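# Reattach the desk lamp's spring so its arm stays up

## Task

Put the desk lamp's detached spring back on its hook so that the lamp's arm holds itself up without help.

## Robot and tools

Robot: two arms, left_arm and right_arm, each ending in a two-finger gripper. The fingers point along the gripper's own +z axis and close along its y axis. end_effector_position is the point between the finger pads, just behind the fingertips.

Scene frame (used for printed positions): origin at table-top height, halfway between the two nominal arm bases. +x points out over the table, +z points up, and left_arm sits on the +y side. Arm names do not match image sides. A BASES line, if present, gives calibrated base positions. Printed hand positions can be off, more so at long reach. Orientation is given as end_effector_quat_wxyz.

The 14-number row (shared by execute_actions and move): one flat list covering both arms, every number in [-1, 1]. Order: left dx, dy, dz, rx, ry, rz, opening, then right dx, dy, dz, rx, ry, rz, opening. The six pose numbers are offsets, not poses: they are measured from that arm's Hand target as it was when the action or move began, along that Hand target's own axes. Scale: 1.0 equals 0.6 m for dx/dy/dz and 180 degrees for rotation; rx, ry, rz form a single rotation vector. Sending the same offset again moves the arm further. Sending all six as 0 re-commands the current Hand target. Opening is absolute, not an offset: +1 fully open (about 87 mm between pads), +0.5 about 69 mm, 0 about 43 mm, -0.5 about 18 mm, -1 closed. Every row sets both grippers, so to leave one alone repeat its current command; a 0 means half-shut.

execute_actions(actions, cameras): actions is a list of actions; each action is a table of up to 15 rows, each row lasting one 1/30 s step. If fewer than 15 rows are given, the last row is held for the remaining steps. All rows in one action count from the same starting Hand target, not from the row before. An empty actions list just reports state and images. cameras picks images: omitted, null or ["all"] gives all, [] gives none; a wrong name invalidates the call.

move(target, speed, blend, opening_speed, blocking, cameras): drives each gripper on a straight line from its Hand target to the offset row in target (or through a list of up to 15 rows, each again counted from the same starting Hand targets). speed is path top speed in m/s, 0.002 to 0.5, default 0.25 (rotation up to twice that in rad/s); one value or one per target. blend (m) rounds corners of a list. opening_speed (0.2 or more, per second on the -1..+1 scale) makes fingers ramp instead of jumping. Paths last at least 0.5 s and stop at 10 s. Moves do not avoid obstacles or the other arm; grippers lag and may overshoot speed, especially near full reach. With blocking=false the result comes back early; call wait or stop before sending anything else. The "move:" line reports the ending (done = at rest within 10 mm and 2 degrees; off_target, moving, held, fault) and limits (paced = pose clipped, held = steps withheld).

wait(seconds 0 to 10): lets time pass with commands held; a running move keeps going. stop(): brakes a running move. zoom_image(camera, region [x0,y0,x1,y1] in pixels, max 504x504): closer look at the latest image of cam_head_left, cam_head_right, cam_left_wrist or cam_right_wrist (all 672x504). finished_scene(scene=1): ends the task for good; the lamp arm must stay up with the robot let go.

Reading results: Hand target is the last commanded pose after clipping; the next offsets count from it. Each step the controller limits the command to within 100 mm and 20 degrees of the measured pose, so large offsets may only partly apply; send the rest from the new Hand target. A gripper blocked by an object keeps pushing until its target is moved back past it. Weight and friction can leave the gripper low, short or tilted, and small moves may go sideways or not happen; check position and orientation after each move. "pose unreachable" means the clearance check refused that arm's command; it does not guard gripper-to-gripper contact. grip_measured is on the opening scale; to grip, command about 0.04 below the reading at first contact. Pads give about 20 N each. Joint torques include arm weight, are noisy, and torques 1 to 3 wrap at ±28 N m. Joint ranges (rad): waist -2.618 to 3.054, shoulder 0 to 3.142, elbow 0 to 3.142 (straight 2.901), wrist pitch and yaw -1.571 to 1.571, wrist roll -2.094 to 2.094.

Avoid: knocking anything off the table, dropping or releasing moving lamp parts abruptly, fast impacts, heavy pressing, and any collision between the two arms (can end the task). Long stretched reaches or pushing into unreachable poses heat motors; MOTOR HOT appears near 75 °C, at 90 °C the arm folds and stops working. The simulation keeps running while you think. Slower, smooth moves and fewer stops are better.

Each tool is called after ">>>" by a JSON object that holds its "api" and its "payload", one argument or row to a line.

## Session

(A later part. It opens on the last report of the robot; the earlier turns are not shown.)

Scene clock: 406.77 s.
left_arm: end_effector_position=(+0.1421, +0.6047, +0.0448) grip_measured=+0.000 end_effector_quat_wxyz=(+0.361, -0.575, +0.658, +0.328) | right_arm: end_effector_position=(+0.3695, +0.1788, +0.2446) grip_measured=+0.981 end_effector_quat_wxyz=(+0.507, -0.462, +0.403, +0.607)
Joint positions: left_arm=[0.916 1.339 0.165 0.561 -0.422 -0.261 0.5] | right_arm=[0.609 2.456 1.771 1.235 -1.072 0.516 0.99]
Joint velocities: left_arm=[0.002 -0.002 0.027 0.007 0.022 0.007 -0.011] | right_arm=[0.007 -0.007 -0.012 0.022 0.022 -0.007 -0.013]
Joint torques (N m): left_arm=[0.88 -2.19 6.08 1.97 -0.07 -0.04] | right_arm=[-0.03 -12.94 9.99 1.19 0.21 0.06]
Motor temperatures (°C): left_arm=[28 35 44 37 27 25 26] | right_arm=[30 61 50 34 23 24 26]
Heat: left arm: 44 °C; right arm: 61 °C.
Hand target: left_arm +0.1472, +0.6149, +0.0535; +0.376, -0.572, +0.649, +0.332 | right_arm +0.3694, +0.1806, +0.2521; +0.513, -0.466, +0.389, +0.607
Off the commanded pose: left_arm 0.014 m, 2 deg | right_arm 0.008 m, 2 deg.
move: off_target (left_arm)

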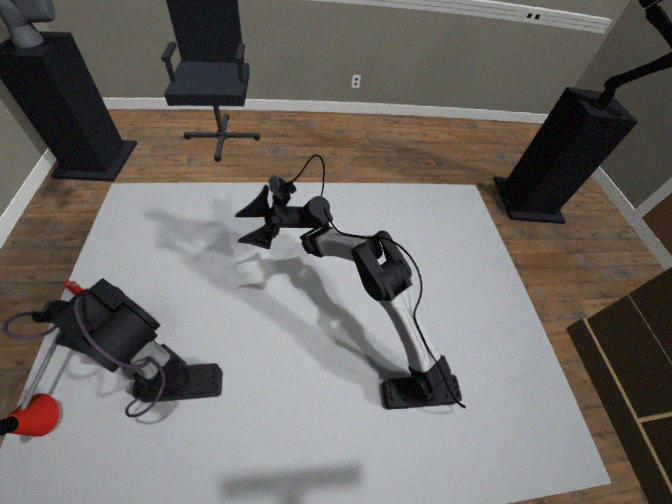

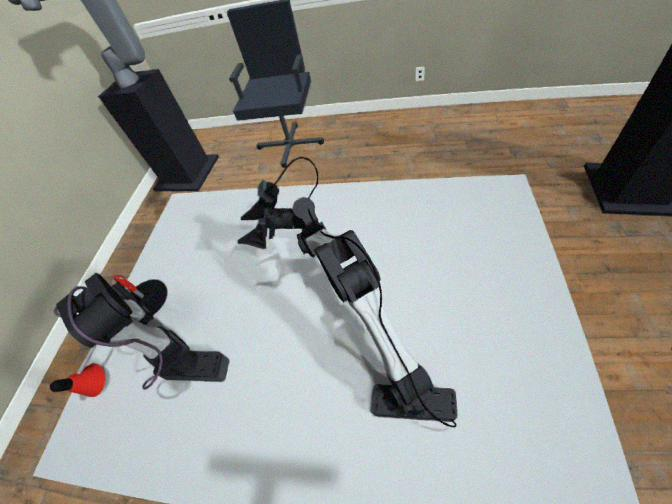

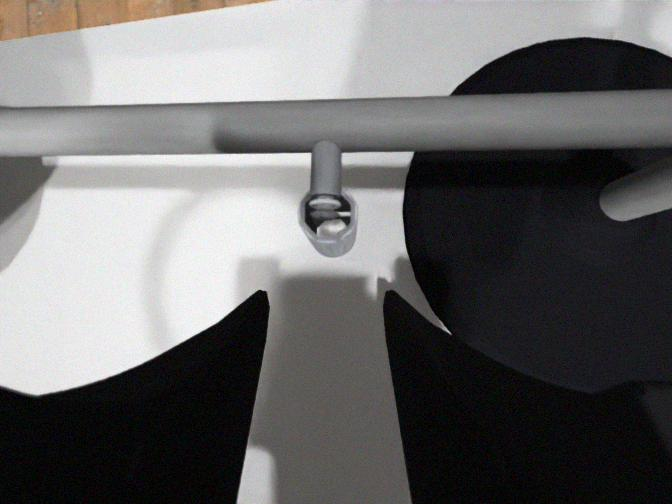

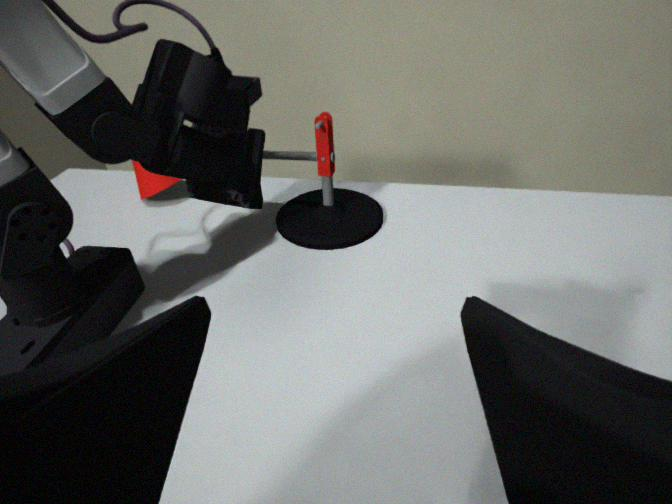

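>>> {"api": "move", "payload": {
  "target": [-0.0175, -0.0052, 0.0255, 0, 0, 0, 0, 0, 0, 0, 0, 0, 0, 1],
  "speed": 0.05,
  "cameras": ["cam_left_wrist", "cam_right_wrist"]
}}

>>> {"api": "zoom_image", "payload": {
  "camera": "cam_left_wrist",
  "region": [220, 160, 440, 320]
}}

Scene clock: 422.73 s.
left_arm: end_effector_position=(+0.1481, +0.6229, +0.0465) grip_measured=+0.000 end_effector_quat_wxyz=(+0.362, -0.575, +0.657, +0.327) | right_arm: end_effector_position=(+0.3695, +0.1788, +0.2446) grip_measured=+0.981 end_effector_quat_wxyz=(+0.507, -0.462, +0.403, +0.607)
Joint positions: left_arm=[0.947 1.425 0.229 0.592 -0.396 -0.243 0.5] | right_arm=[0.609 2.456 1.771 1.235 -1.072 0.516 0.99]
Joint velocities: left_arm=[-0.017 0.002 -0.002 0.022 -0.022 -0.051 -0.006] | right_arm=[0.002 0.012 -0.002 -0.022 0.007 0.051 -0.013]
Joint torques (N m): left_arm=[0.88 -2.7 5.94 1.99 -0.07 -0.04] | right_arm=[-0.09 -12.94 9.99 1.19 0.22 0.06]
Motor temperatures (°C): left_arm=[28 35 45 37 27 25 26] | right_arm=[30 61 50 34 23 24 25]
Heat: left arm: 45 °C; right arm: 61 °C.
Hand target: left_arm +0.1526, +0.6331, +0.0548; +0.376, -0.572, +0.649, +0.332 | right_arm +0.3694, +0.1806, +0.2521; +0.513, -0.466, +0.389, +0.607
Off the commanded pose: left_arm 0.014 m, 2 deg | right_arm 0.008 m, 2 deg.
move: off_target (left_arm)
Images, in order (width x height): cam_left_wrist 672x504, cam_right_wrist 672x504.

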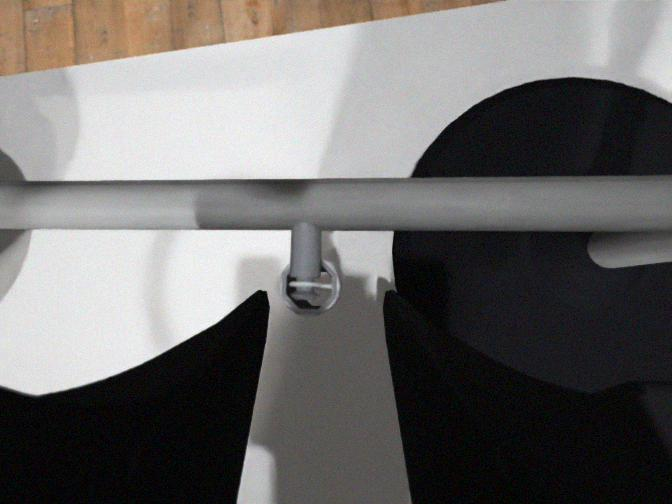

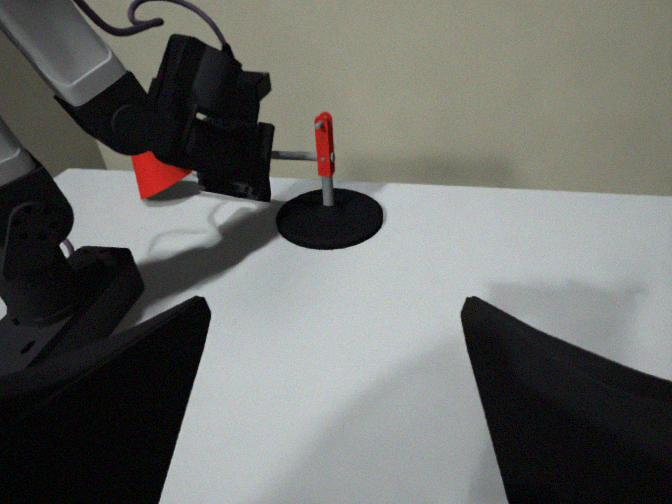

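Scaled by 2.291 from the camera's 672x504 image, which has a finer 960x720 frame.

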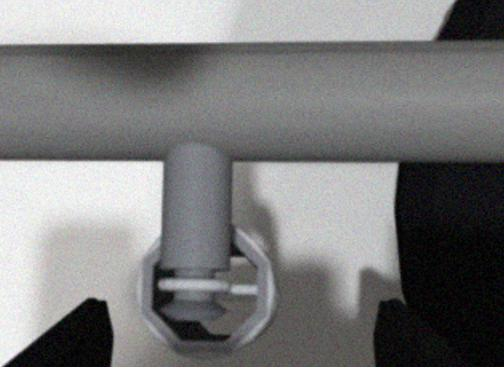

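>>> {"api": "move", "payload": {
  "target": [-0.0042, 0.0035, 0.0068, 0, 0, 0, 0, 0, 0, 0, 0, 0, 0, 1],
  "speed": 0.05,
  "cameras": ["cam_left_wrist", "cam_right_wrist"]
}}

>>> {"api": "zoom_image", "payload": {
  "camera": "cam_left_wrist",
  "region": [220, 160, 440, 320]
}}

Scene clock: 432.20 s.
left_arm: end_effector_position=(+0.1464, +0.6276, +0.0462) grip_measured=+0.000 end_effector_quat_wxyz=(+0.361, -0.575, +0.657, +0.327) | right_arm: end_effector_position=(+0.3695, +0.1788, +0.2446) grip_measured=+0.981 end_effector_quat_wxyz=(+0.507, -0.462, +0.403, +0.607)
Joint positions: left_arm=[0.967 1.442 0.239 0.602 -0.379 -0.231 0.5] | right_arm=[0.609 2.456 1.771 1.235 -1.072 0.516 0.99]
Joint velocities: left_arm=[-0.002 -0.002 0.002 0.081 -0.037 -0.037 -0.006] | right_arm=[-0.002 0.007 -0.012 -0.007 -0.022 0.007 -0.008]
Joint torques (N m): left_arm=[0.9 -2.81 5.96 1.99 -0.07 -0.05] | right_arm=[-0.09 -12.93 9.98 1.19 0.22 0.07]
Motor temperatures (°C): left_arm=[28 35 45 38 27 25 26] | right_arm=[30 61 50 34 23 24 25]
Heat: left arm: 45 °C; right arm: 61 °C.
Hand target: left_arm +0.1509, +0.6380, +0.0547; +0.376, -0.572, +0.649, +0.332 | right_arm +0.3694, +0.1806, +0.2521; +0.513, -0.466, +0.389, +0.607
Off the commanded pose: left_arm 0.014 m, 2 deg | right_arm 0.008 m, 2 deg.
move: off_target (left_arm)
Images, in order (width x height): cam_left_wrist 672x504, cam_right_wrist 672x504.

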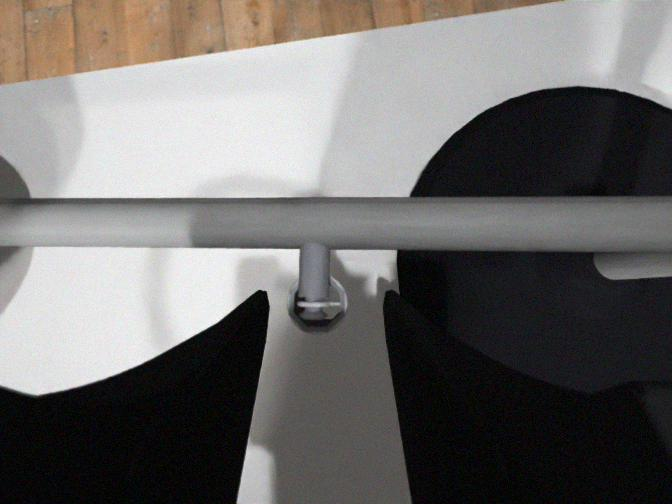

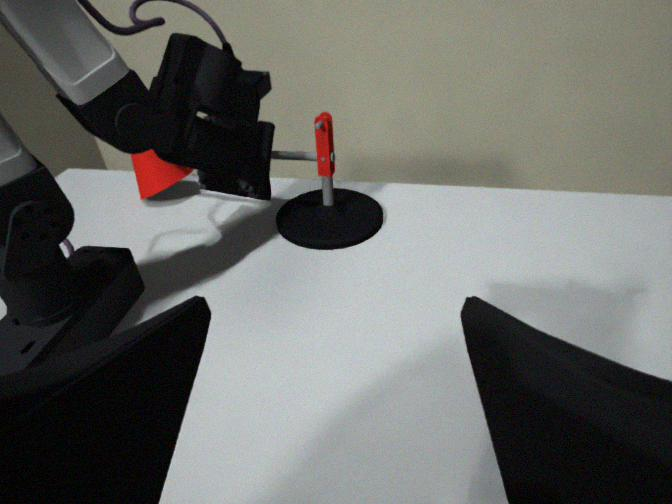

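Scaled by 2.291 from the camera's 672x504 image, which has a finer 960x720 frame.

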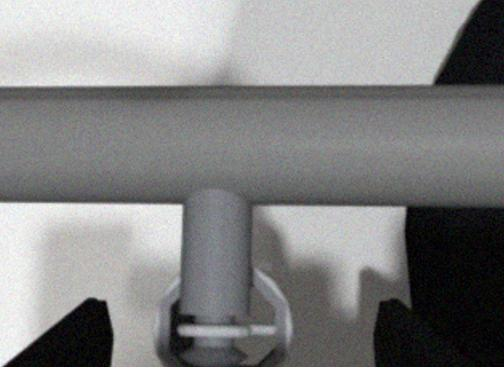

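>>> {"api": "move", "payload": {
  "target": [0, 0, 0, 0, 0, 0, -0.65, 0, 0, 0, 0, 0, 0, 1],
  "speed": 0.05,
  "opening_speed": 0.5,
  "cameras": ["cam_left_wrist", "cam_right_wrist"]
}}

>>> {"api": "zoom_image", "payload": {
  "camera": "cam_left_wrist",
  "region": [220, 200, 440, 360]
}}

>>> {"api": "zoom_image", "payload": {
  "camera": "cam_right_wrist",
  "region": [180, 100, 340, 230]
}}

Scene clock: 445.30 s.
left_arm: end_effector_position=(+0.1468, +0.6278, +0.0465) grip_measured=-0.570 end_effector_quat_wxyz=(+0.362, -0.574, +0.657, +0.327) | right_arm: end_effector_position=(+0.3695, +0.1788, +0.2446) grip_measured=+0.981 end_effector_quat_wxyz=(+0.507, -0.462, +0.403, +0.607)
Joint positions: left_arm=[0.967 1.442 0.239 0.603 -0.378 -0.23 0.215] | right_arm=[0.609 2.456 1.771 1.235 -1.072 0.516 0.99]
Joint velocities: left_arm=[0.002 -0.002 -0.002 -0.022 -0.037 -0.037 -0.02] | right_arm=[-0.012 -0.027 -0.017 0.007 0.007 -0.037 0.003]
Joint torques (N m): left_arm=[0.87 -2.77 5.96 1.99 -0.07 -0.04] | right_arm=[-0.08 -12.96 9.99 1.2 0.22 0.06]
Motor temperatures (°C): left_arm=[28 35 45 38 27 25 26] | right_arm=[30 62 51 33 23 24 25]
Heat: left arm: 45 °C; right arm: 62 °C.
Hand target: left_arm +0.1509, +0.6380, +0.0548; +0.376, -0.572, +0.649, +0.332 | right_arm +0.3694, +0.1806, +0.2521; +0.513, -0.466, +0.389, +0.607
Off the commanded pose: left_arm 0.014 m, 2 deg | right_arm 0.008 m, 2 deg.
move: off_target (left_arm)
Images, in order (width x height): cam_left_wrist 672x504, cam_right_wrist 672x504.

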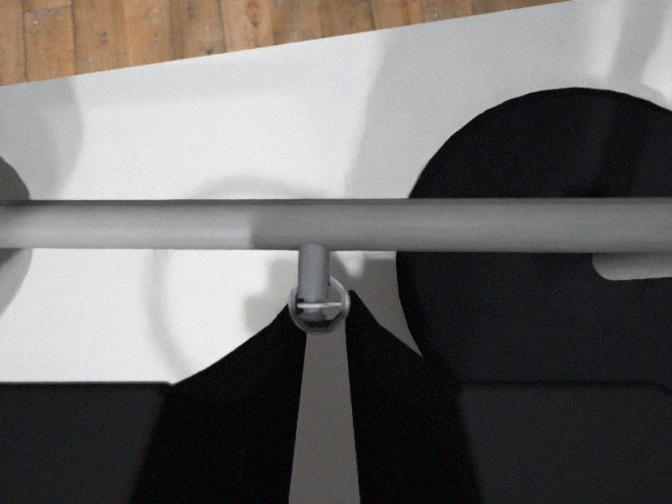

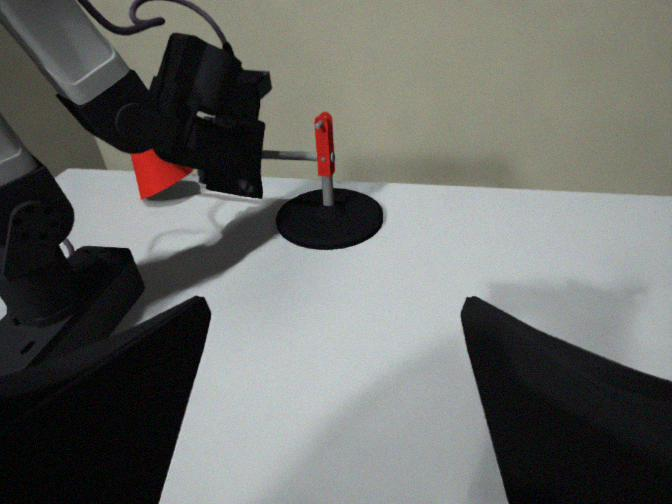

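Scaled by 2.291 from the camera's 672x504 image, which has a finer 960x720 frame.

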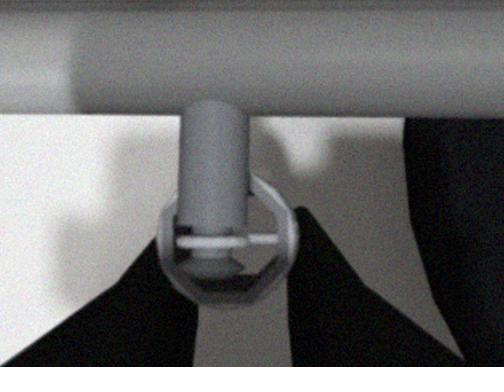

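Scaled by 3.150 from the camera's 672x504 image, which has a finer 960x720 frame.

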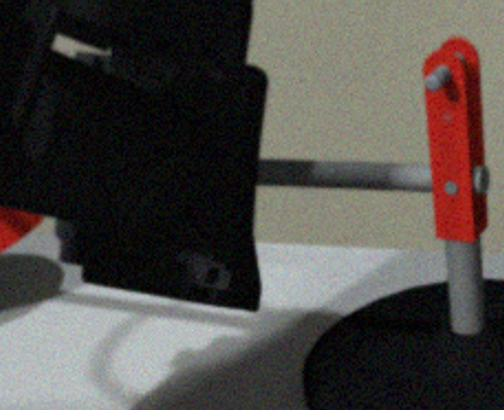

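>>> {"api": "move", "payload": {
  "target": [0.0114, 0, 0.007, 0, 0, 0, -0.65, 0, 0, 0, 0, 0, 0, 1],
  "speed": 0.03,
  "cameras": ["cam_left_wrist", "cam_right_wrist"]
}}

>>> {"api": "zoom_image", "payload": {
  "camera": "cam_left_wrist",
  "region": [220, 200, 440, 360]
}}

Scene clock: 464.67 s.
left_arm: end_effector_position=(+0.1503, +0.6352, +0.0468) grip_measured=-0.570 end_effector_quat_wxyz=(+0.375, -0.573, +0.649, +0.333) | right_arm: end_effector_position=(+0.3695, +0.1788, +0.2446) grip_measured=+0.981 end_effector_quat_wxyz=(+0.507, -0.462, +0.403, +0.607)
Joint positions: left_arm=[0.969 1.494 0.239 0.689 -0.38 -0.229 0.215] | right_arm=[0.609 2.456 1.771 1.235 -1.072 0.516 0.99]
Joint velocities: left_arm=[0.007 0.002 -0.002 0.007 -0.037 -0.037 0.005] | right_arm=[-0.002 0.017 0.007 0.037 -0.022 0.022 -0.008]
Joint torques (N m): left_arm=[0.84 -2.47 4.78 1.87 -0.02 -0.04] | right_arm=[-0.08 -12.93 10 1.19 0.22 0.06]
Motor temperatures (°C): left_arm=[28 35 44 38 27 25 27] | right_arm=[29 62 51 33 23 24 25]
Heat: left arm: 44 °C; right arm: 62 °C.
Hand target: left_arm +0.1508, +0.6383, +0.0467; +0.376, -0.572, +0.649, +0.332 | right_arm +0.3694, +0.1806, +0.2521; +0.513, -0.466, +0.389, +0.607
Off the commanded pose: left_arm 0.003 m, 0 deg | right_arm 0.008 m, 2 deg.
move: done
Images, in order (width x height): cam_left_wrist 672x504, cam_right_wrist 672x504.

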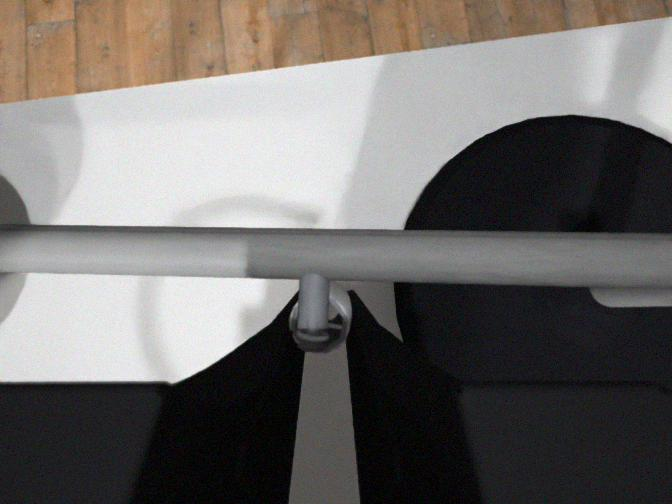

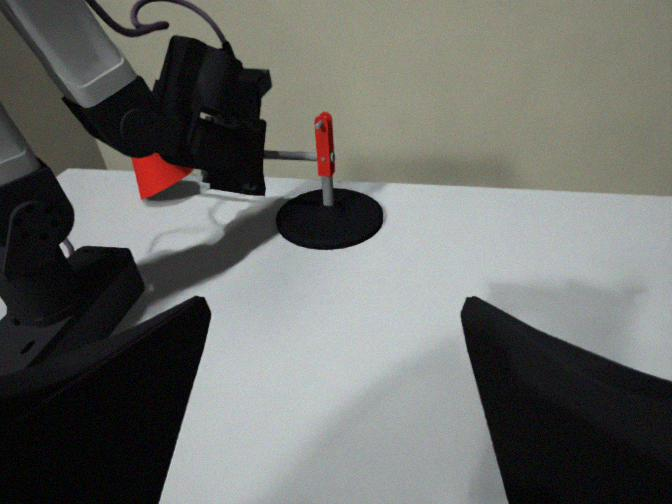

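Scaled by 2.291 from the camera's 672x504 image, which has a finer 960x720 frame.

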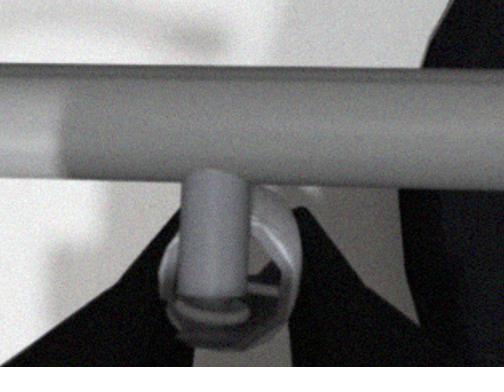

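>>> {"api": "zoom_image", "payload": {
  "camera": "cam_right_wrist",
  "region": [100, 20, 300, 220]
}}

>>> {"api": "zoom_image", "payload": {
  "camera": "cam_head_right",
  "region": [200, 170, 400, 300]
}}

Scaled by 2.520 from the camera's 672x504 image, which has a finer 960x720 frame.

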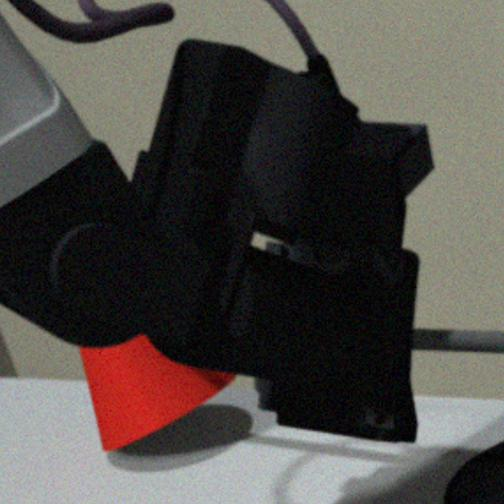

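This scene's latest camera images include none from cam_head_right. They are from: cam_left_wrist, cam_right_wrist. cam_head_right's image comes with the result of a call that names it in "cameras".

>>> {"api": "wait", "payload": {
  "seconds": 0
}}

>>> {"api": "zoom_image", "payload": {
  "camera": "cam_head_left",
  "region": [210, 140, 360, 260]
}}

>>> {"api": "zoom_image", "payload": {
  "camera": "cam_head_right",
  "region": [210, 140, 360, 260]
}}

Scene clock: 500.33 s.
left_arm: end_effector_position=(+0.1503, +0.6352, +0.0467) grip_measured=-0.570 end_effector_quat_wxyz=(+0.375, -0.573, +0.649, +0.333) | right_arm: end_effector_position=(+0.3695, +0.1788, +0.2446) grip_measured=+0.981 end_effector_quat_wxyz=(+0.507, -0.462, +0.403, +0.607)
Joint positions: left_arm=[0.969 1.494 0.239 0.689 -0.38 -0.229 0.215] | right_arm=[0.609 2.456 1.771 1.235 -1.072 0.516 0.99]
Joint velocities: left_arm=[0.007 -0.012 -0.017 -0.022 -0.007 0.051 0.005] | right_arm=[-0.027 -0.012 -0.002 0.051 -0.007 -0.022 -0.013]
Joint torques (N m): left_arm=[0.84 -2.5 4.79 1.86 -0.03 -0.04] | right_arm=[-0.08 -12.93 10 1.19 0.22 0.07]
Motor temperatures (°C): left_arm=[28 34 43 38 27 25 27] | right_arm=[29 63 51 33 23 24 25]
Heat: left arm: 43 °C; right arm: 63 °C.
Hand target: left_arm +0.1508, +0.6382, +0.0465; +0.376, -0.572, +0.649, +0.332 | right_arm +0.3694, +0.1806, +0.2521; +0.513, -0.466, +0.389, +0.607
Tool commands: left_gripper/opening=-0.65 right_gripper/opening=+1.0
Off the commanded pose: left_arm 0.003 m, 0 deg | right_arm 0.008 m, 2 deg.

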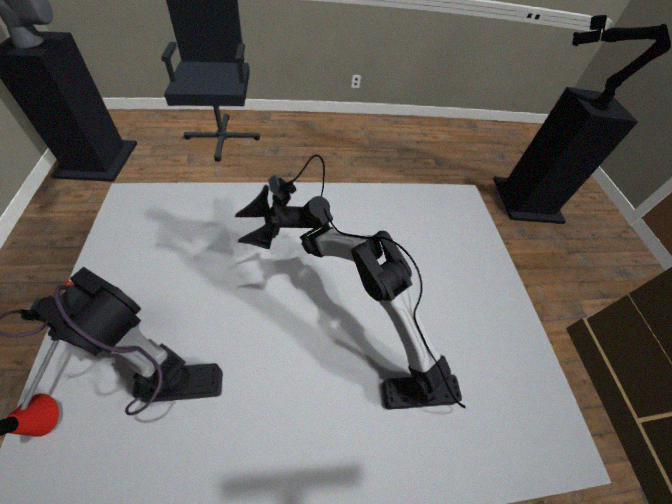

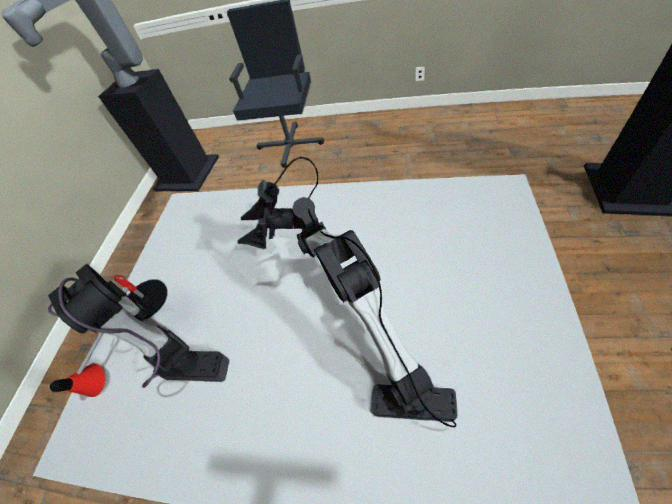

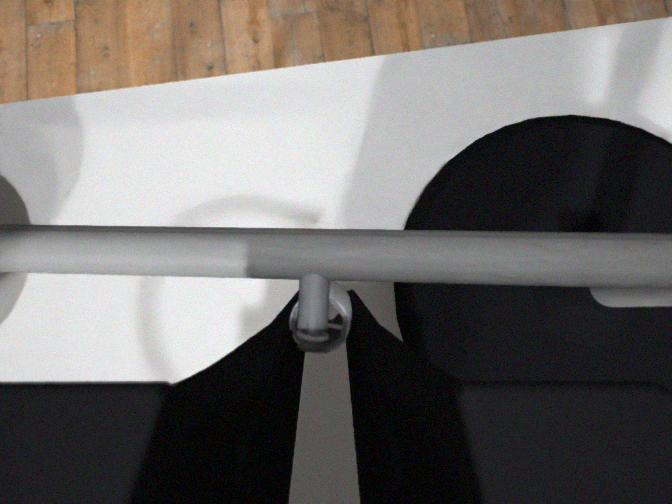

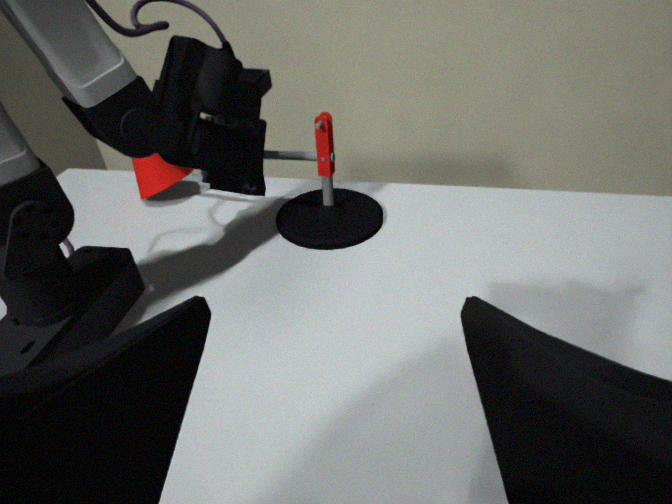

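Scaled by 3.360 from the camera's 672x504 image, which has a finer 960x720 frame.

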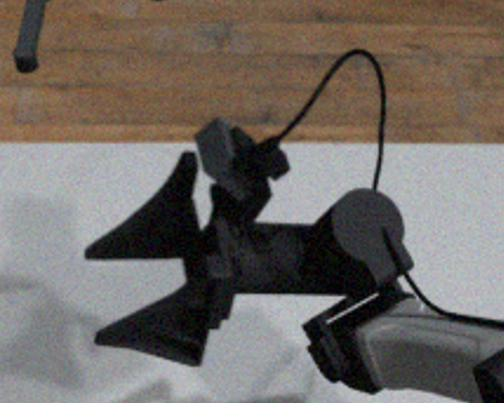

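Scaled by 3.360 from the camera's 672x504 image, which has a finer 960x720 frame.

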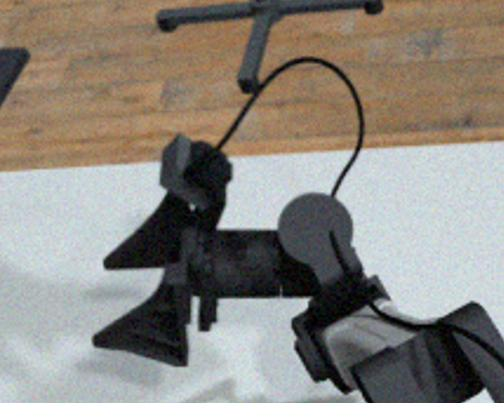

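>>> {"api": "move", "payload": {
  "target": [0, 0, 0, 0, 0, 0, 0, 0, 0, 0, 0, 0, 0, 1],
  "speed": 0.05,
  "opening_speed": 0.5,
  "cameras": []
}}

>>> {"api": "move", "payload": {
  "target": [0.0257, -0.0037, -0.0868, 0, -0.169, 0, 0, 0, 0, 0, 0, 0, 0, 1],
  "speed": 0.1,
  "cameras": ["cam_left_wrist", "cam_right_wrist"]
}}

>>> {"api": "zoom_image", "payload": {
  "camera": "cam_right_wrist",
  "region": [100, 20, 300, 220]
}}

>>> {"api": "zoom_image", "payload": {
  "camera": "cam_left_wrist",
  "region": [220, 40, 440, 200]
}}

Scene clock: 551.93 s.
left_arm: end_effector_position=(+0.1505, +0.6344, +0.0447) grip_measured=+0.000 end_effector_quat_wxyz=(+0.373, -0.573, +0.651, +0.330) | right_arm: end_effector_position=(+0.3695, +0.1788, +0.2446) grip_measured=+0.981 end_effector_quat_wxyz=(+0.507, -0.462, +0.403, +0.607)
Joint positions: left_arm=[0.969 1.501 0.239 0.689 -0.376 -0.229 0.5] | right_arm=[0.609 2.456 1.771 1.235 -1.072 0.516 0.99]
Joint velocities: left_arm=[-0.002 -0.002 -0.002 0.007 0.022 0.066 0.004] | right_arm=[-0.022 -0.007 0.002 -0.007 -0.022 -0.037 0.034]
Joint torques (N m): left_arm=[0.87 -3.03 4.75 1.86 -0.06 -0.04] | right_arm=[-0.06 -12.93 10 1.19 0.22 0.06]
Motor temperatures (°C): left_arm=[28 34 42 38 27 25 28] | right_arm=[29 64 52 33 23 24 25]
Heat: left arm: 42 °C; right arm: 64 °C.
Hand target: left_arm +0.1508, +0.6382, +0.0465; +0.376, -0.572, +0.649, +0.332 | right_arm +0.3694, +0.1806, +0.2521; +0.513, -0.466, +0.389, +0.607
Off the commanded pose: left_arm 0.004 m, 0 deg | right_arm 0.008 m, 2 deg.
move: done
No camera images: "cameras" was empty.

Scene clock: 555.40 s.
left_arm: end_effector_position=(+0.1469, +0.5855, +0.0559) grip_measured=+0.000 end_effector_quat_wxyz=(-0.418, +0.542, -0.545, -0.483) | right_arm: end_effector_position=(+0.3695, +0.1788, +0.2446) grip_measured=+0.981 end_effector_quat_wxyz=(+0.507, -0.462, +0.403, +0.607)
Joint positions: left_arm=[0.518 1.948 0.013 1.558 -1.053 -0.257 0.5] | right_arm=[0.609 2.456 1.771 1.235 -1.072 0.516 0.99]
Joint velocities: left_arm=[0.017 0.002 -0.002 -0.007 -0.007 0.051 0.006] | right_arm=[-0.007 -0.017 -0.012 0.051 -0.022 -0.022 -0.008]
Joint torques (N m): left_arm=[-0.65 -3.21 0.61 1.83 -0.26 -0.17] | right_arm=[-0.08 -12.92 9.99 1.19 0.22 0.07]
Motor temperatures (°C): left_arm=[28 34 42 38 27 25 28] | right_arm=[29 64 52 33 23 24 25]
Heat: left arm: 42 °C; right arm: 64 °C.
Hand target: left_arm +0.1476, +0.5846, +0.0576; -0.534, +0.464, -0.529, -0.469 | right_arm +0.3694, +0.1806, +0.2521; +0.513, -0.466, +0.389, +0.607
Off the commanded pose: left_arm 0.003 m, 16 deg | right_arm 0.008 m, 2 deg.
joint sent to its limit (left arm) — joint 3 (elbow), lower limit, where the elbow is as bent as it goes; joint 4 (wrist pitch), upper limit. The joint targets are off in orientation, not in position.
move: off_target (left_arm)
Images, in order (width x height): cam_left_wrist 672x504, cam_right_wrist 672x504.

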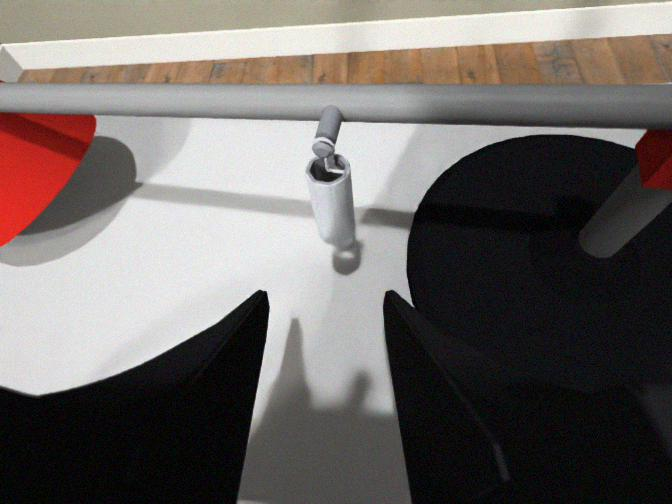

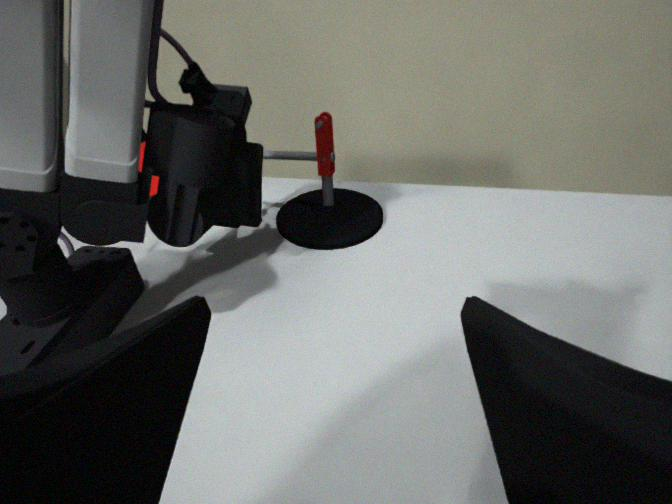

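Scaled by 2.520 from the camera's 672x504 image, which has a finer 960x720 frame.

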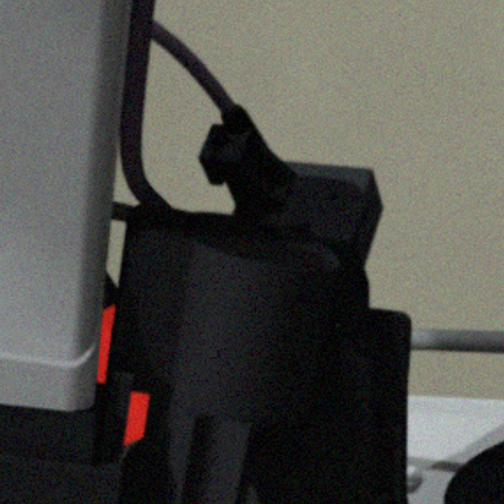

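Scaled by 2.291 from the camera's 672x504 image, which has a finer 960x720 frame.

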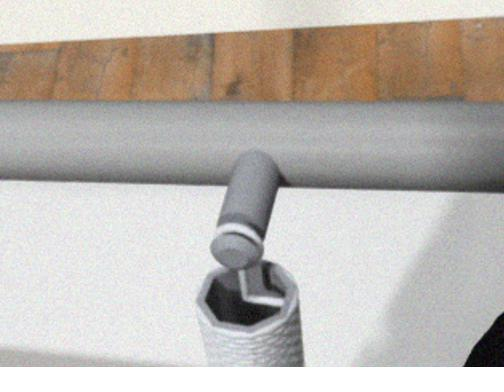

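>>> {"api": "zoom_image", "payload": {
  "camera": "cam_left_wrist",
  "region": [270, 130, 420, 310]
}}

Scaled by 2.800 from the camera's 672x504 image, which has a finer 960x720 frame.

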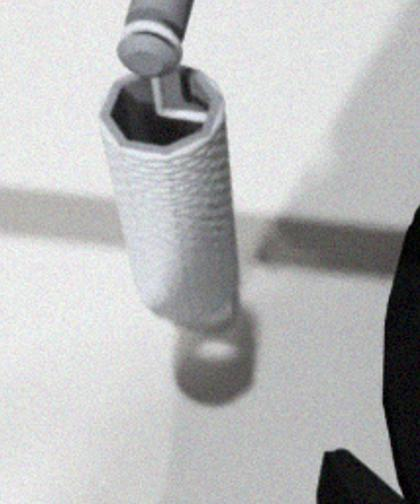

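>>> {"api": "move", "payload": {
  "target": [0.0213, 0.0044, 0.0335, 0, 0, 0, 0, 0, 0, 0, 0, 0, 0, 1],
  "speed": 0.05,
  "cameras": ["cam_left_wrist", "cam_right_wrist"]
}}

>>> {"api": "zoom_image", "payload": {
  "camera": "cam_left_wrist",
  "region": [240, 150, 420, 330]
}}

>>> {"api": "zoom_image", "payload": {
  "camera": "cam_right_wrist",
  "region": [160, 80, 340, 250]
}}

Scene clock: 592.17 s.
left_arm: end_effector_position=(+0.1463, +0.6024, +0.0420) grip_measured=+0.000 end_effector_quat_wxyz=(+0.425, -0.544, +0.581, +0.431) | right_arm: end_effector_position=(+0.3695, +0.1788, +0.2446) grip_measured=+0.981 end_effector_quat_wxyz=(+0.507, -0.462, +0.403, +0.607)
Joint positions: left_arm=[0.706 1.948 0.013 1.558 -0.764 -0.227 0.5] | right_arm=[0.609 2.456 1.771 1.235 -1.072 0.516 0.99]
Joint velocities: left_arm=[-0.002 -0.007 -0.017 0.037 -0.022 0.037 0.001] | right_arm=[-0.007 -0.007 -0.002 -0.007 -0.007 0.007 -0.029]
Joint torques (N m): left_arm=[0.88 -3.9 1.07 1.98 -0.08 -0.05] | right_arm=[-0.06 -12.94 10 1.19 0.22 0.06]
Motor temperatures (°C): left_arm=[28 34 40 39 27 25 27] | right_arm=[29 65 52 32 23 24 25]
Heat: left arm: 40 °C; right arm: 65 °C.
Hand target: left_arm +0.1468, +0.6053, +0.0456; -0.534, +0.463, -0.529, -0.469 | right_arm +0.3694, +0.1806, +0.2521; +0.513, -0.466, +0.389, +0.607
Off the commanded pose: left_arm 0.004 m, 17 deg | right_arm 0.008 m, 2 deg.
joint sent to its limit (left arm) — joint 4 (wrist pitch), upper limit. The joint targets are off in orientation, not in position.
move: off_target (left_arm)
Images, in order (width x height): cam_left_wrist 672x504, cam_right_wrist 672x504.

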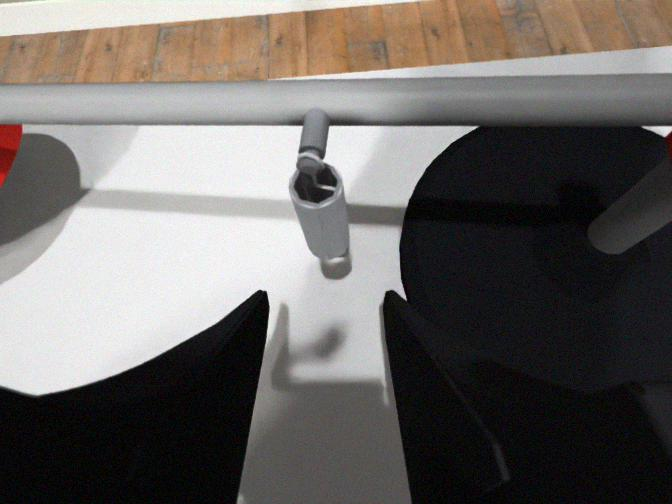

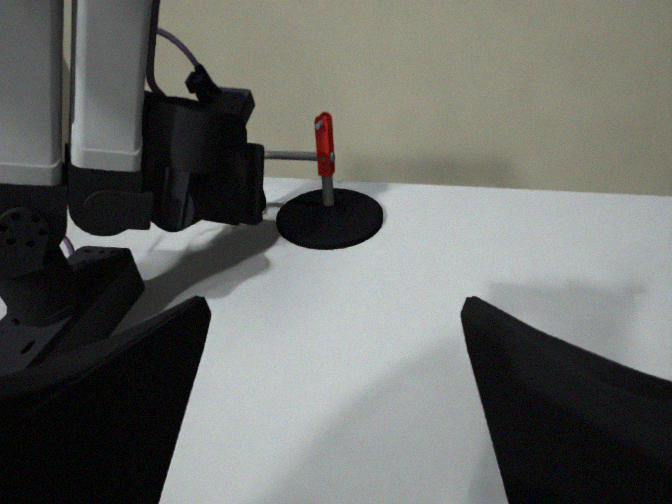

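Scaled by 2.800 from the camera's 672x504 image, which has a finer 960x720 frame.

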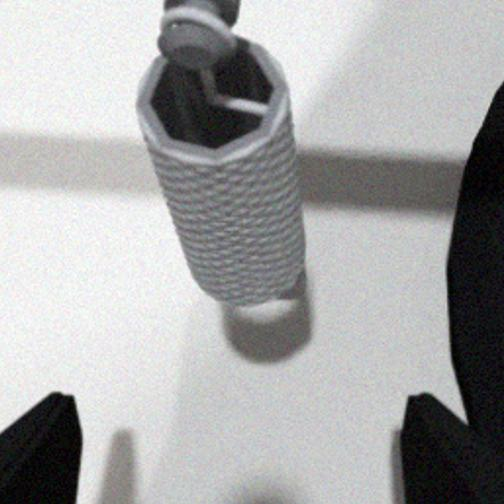

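Scaled by 2.800 from the camera's 672x504 image, which has a finer 960x720 frame.

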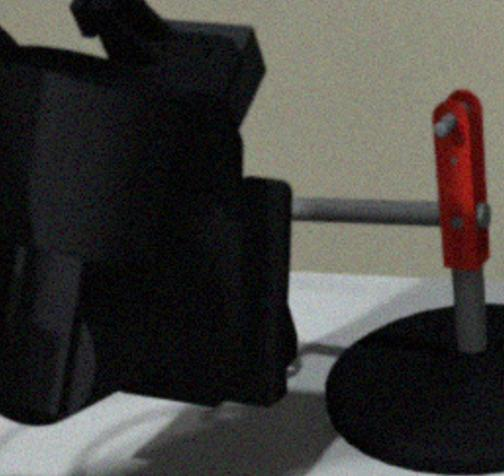

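>>> {"api": "move", "payload": {
  "target": [-0.0047, 0.0027, 0.0367, 0, 0.044, 0, 0, 0, 0, 0, 0, 0, 0, 1],
  "speed": 0.05,
  "cameras": ["cam_left_wrist", "cam_right_wrist"]
}}

>>> {"api": "zoom_image", "payload": {
  "camera": "cam_left_wrist",
  "region": [240, 180, 420, 340]
}}

>>> {"api": "zoom_image", "payload": {
  "camera": "cam_right_wrist",
  "region": [160, 80, 340, 250]
}}

Scene clock: 608.97 s.
left_arm: end_effector_position=(+0.1448, +0.6213, +0.0396) grip_measured=+0.000 end_effector_quat_wxyz=(+0.433, -0.531, +0.601, +0.411) | right_arm: end_effector_position=(+0.3695, +0.1788, +0.2446) grip_measured=+0.981 end_effector_quat_wxyz=(+0.507, -0.462, +0.403, +0.607)
Joint positions: left_arm=[0.85 1.948 0.041 1.558 -0.567 -0.157 0.5] | right_arm=[0.609 2.456 1.771 1.235 -1.072 0.516 0.99]
Joint velocities: left_arm=[-0.002 0.002 0.007 -0.007 0.007 -0.081 -0.006] | right_arm=[0.007 -0.007 -0.002 -0.066 -0.007 0.051 -0.008]
Joint torques (N m): left_arm=[0.88 -5.26 1.76 2.06 -0.04 -0.05] | right_arm=[-0.08 -12.93 10 1.19 0.22 0.06]
Motor temperatures (°C): left_arm=[28 34 39 39 27 25 27] | right_arm=[29 65 52 32 23 24 25]
Heat: left arm: 39 °C; right arm: 65 °C.
Hand target: left_arm +0.1476, +0.6276, +0.0490; +0.496, -0.494, +0.564, +0.437 | right_arm +0.3694, +0.1806, +0.2521; +0.513, -0.466, +0.389, +0.607
Off the commanded pose: left_arm 0.011 m, 10 deg | right_arm 0.008 m, 2 deg.
joint sent to its limit (left arm) — joint 4 (wrist pitch), upper limit. The joint targets are off in orientation, not in position.
move: off_target (left_arm)
Images, in order (width x height): cam_left_wrist 672x504, cam_right_wrist 672x504.

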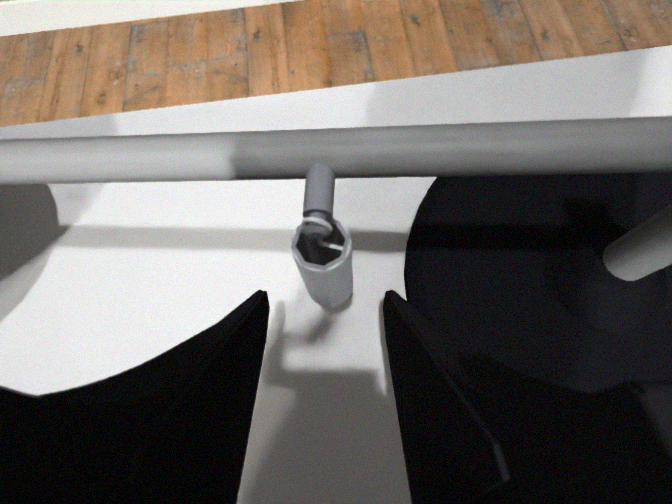

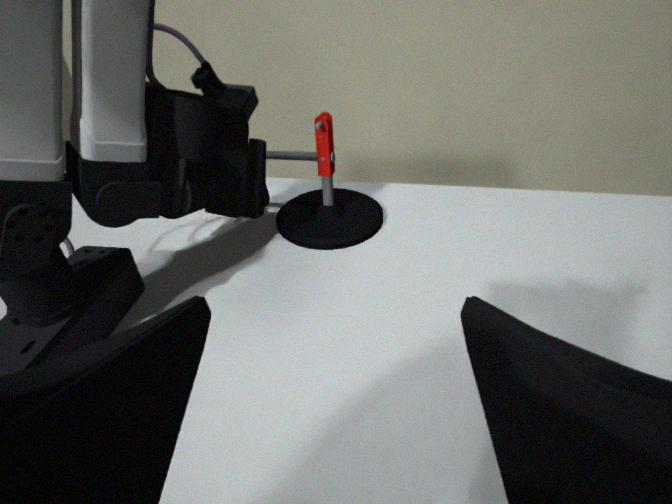

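Scaled by 2.800 from the camera's 672x504 image, which has a finer 960x720 frame.

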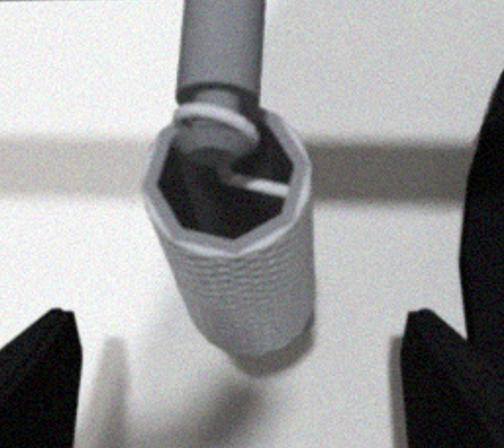

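Scaled by 2.800 from the camera's 672x504 image, which has a finer 960x720 frame.

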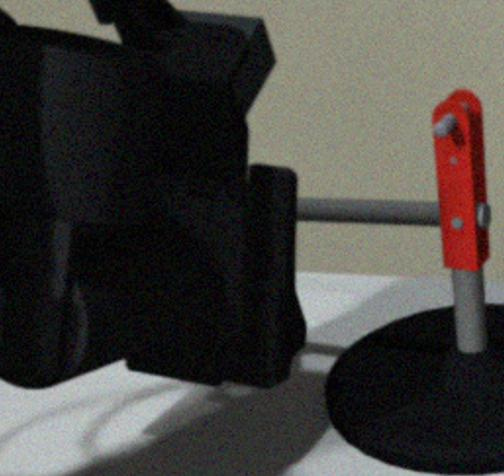

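>>> {"api": "execute_actions", "payload": {
  "actions": [],
  "cameras": ["cam_left_wrist", "cam_right_wrist"]
}}

Scene clock: 625.03 s.
left_arm: end_effector_position=(+0.1450, +0.6213, +0.0395) grip_measured=+0.000 end_effector_quat_wxyz=(+0.433, -0.531, +0.602, +0.411) | right_arm: end_effector_position=(+0.3695, +0.1788, +0.2446) grip_measured=+0.981 end_effector_quat_wxyz=(+0.507, -0.462, +0.403, +0.607)
Joint positions: left_arm=[0.85 1.948 0.041 1.558 -0.565 -0.156 0.5] | right_arm=[0.609 2.456 1.771 1.235 -1.072 0.516 0.99]
Joint velocities: left_arm=[-0.002 -0.002 0.012 -0.007 0.095 -0.037 -0.001] | right_arm=[-0.012 -0.007 0.002 -0.007 -0.11 -0.051 -0.008]
Joint torques (N m): left_arm=[0.88 -5.26 1.77 2.06 -0.05 -0.04] | right_arm=[-0.06 -12.94 10 1.19 0.22 0.07]
Motor temperatures (°C): left_arm=[28 34 39 40 27 25 27] | right_arm=[29 65 52 32 23 24 25]
Heat: left arm: 40 °C; right arm: 65 °C.
Hand target: left_arm +0.1476, +0.6276, +0.0490; +0.496, -0.494, +0.565, +0.437 | right_arm +0.3694, +0.1806, +0.2521; +0.513, -0.466, +0.389, +0.607
Tool commands: left_gripper/opening=+0.0 right_gripper/opening=+1.0
Off the commanded pose: left_arm 0.011 m, 10 deg | right_arm 0.008 m, 2 deg.
Images, in order (width x height): cam_left_wrist 672x504, cam_right_wrist 672x504.

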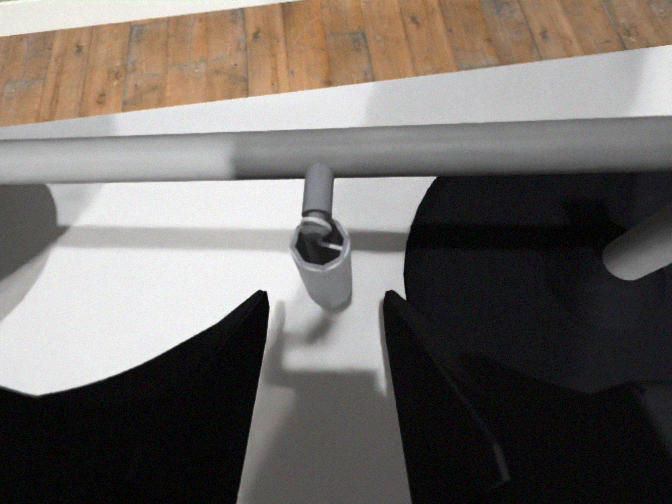

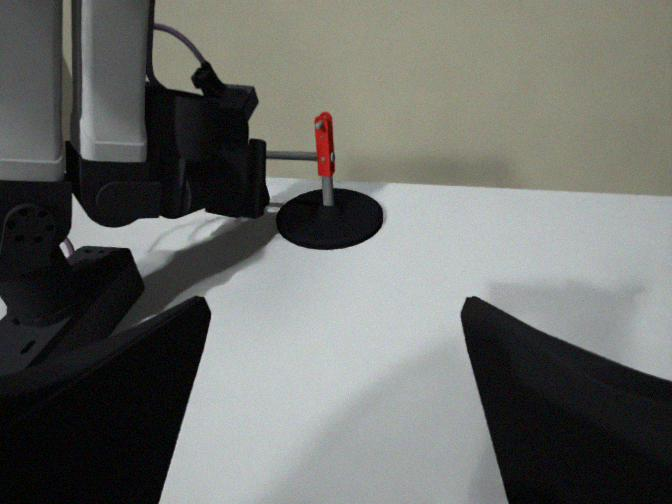

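>>> {"api": "zoom_image", "payload": {
  "camera": "cam_left_wrist",
  "region": [250, 150, 420, 350]
}}

>>> {"api": "zoom_image", "payload": {
  "camera": "cam_right_wrist",
  "region": [200, 90, 410, 260]
}}

Scaled by 2.520 from the camera's 672x504 image, which has a finer 960x720 frame.

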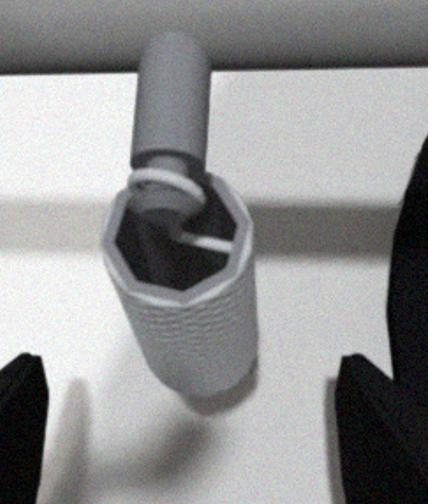

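Scaled by 2.400 from the camera's 672x504 image, which has a finer 960x720 frame.

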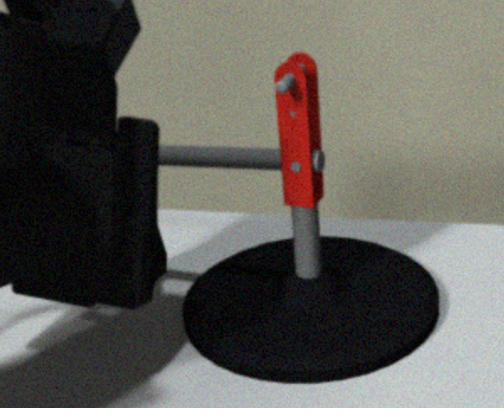

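>>> {"api": "move", "payload": {
  "target": [0,0,0,0,0,0,-0.4,0,0,0,0,0,0,1],
  "opening_speed": 0.8,
  "cameras": ["cam_left_wrist"]
}}

Scene clock: 643.73 s.
left_arm: end_effector_position=(+0.1452, +0.6212, +0.0395) grip_measured=-0.400 end_effector_quat_wxyz=(+0.433, -0.531, +0.602, +0.410) | right_arm: end_effector_position=(+0.3695, +0.1788, +0.2446) grip_measured=+0.981 end_effector_quat_wxyz=(+0.507, -0.462, +0.403, +0.607)
Joint positions: left_arm=[0.85 1.948 0.041 1.558 -0.564 -0.156 0.3] | right_arm=[0.609 2.456 1.771 1.235 -1.072 0.516 0.99]
Joint velocities: left_arm=[0.002 -0.012 -0.017 0.066 -0.007 -0.007 -0.012] | right_arm=[-0.017 -0.007 -0.012 0.007 0.051 -0.066 -0.013]
Joint torques (N m): left_arm=[0.95 -5.29 1.74 2.06 -0.04 -0.05] | right_arm=[-0.08 -12.93 9.99 1.18 0.22 0.07]
Motor temperatures (°C): left_arm=[28 35 38 40 27 25 27] | right_arm=[29 66 53 32 23 24 25]
Heat: left arm: 40 °C; right arm: 66 °C.
Hand target: left_arm +0.1476, +0.6276, +0.0490; +0.496, -0.494, +0.565, +0.437 | right_arm +0.3694, +0.1806, +0.2521; +0.513, -0.466, +0.389, +0.607
Off the commanded pose: left_arm 0.012 m, 10 deg | right_arm 0.008 m, 2 deg.
joint sent to its limit (left arm) — joint 4 (wrist pitch), upper limit. The joint targets are off in orientation, not in position.
move: off_target (left_arm)
Images, in order (width x height): cam_left_wrist 672x504.

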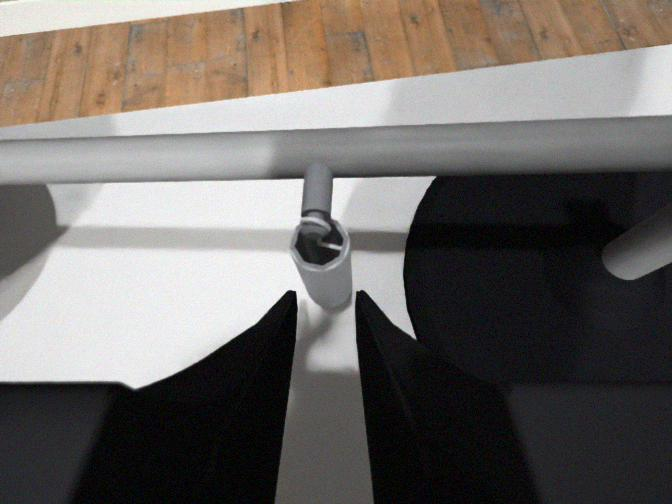

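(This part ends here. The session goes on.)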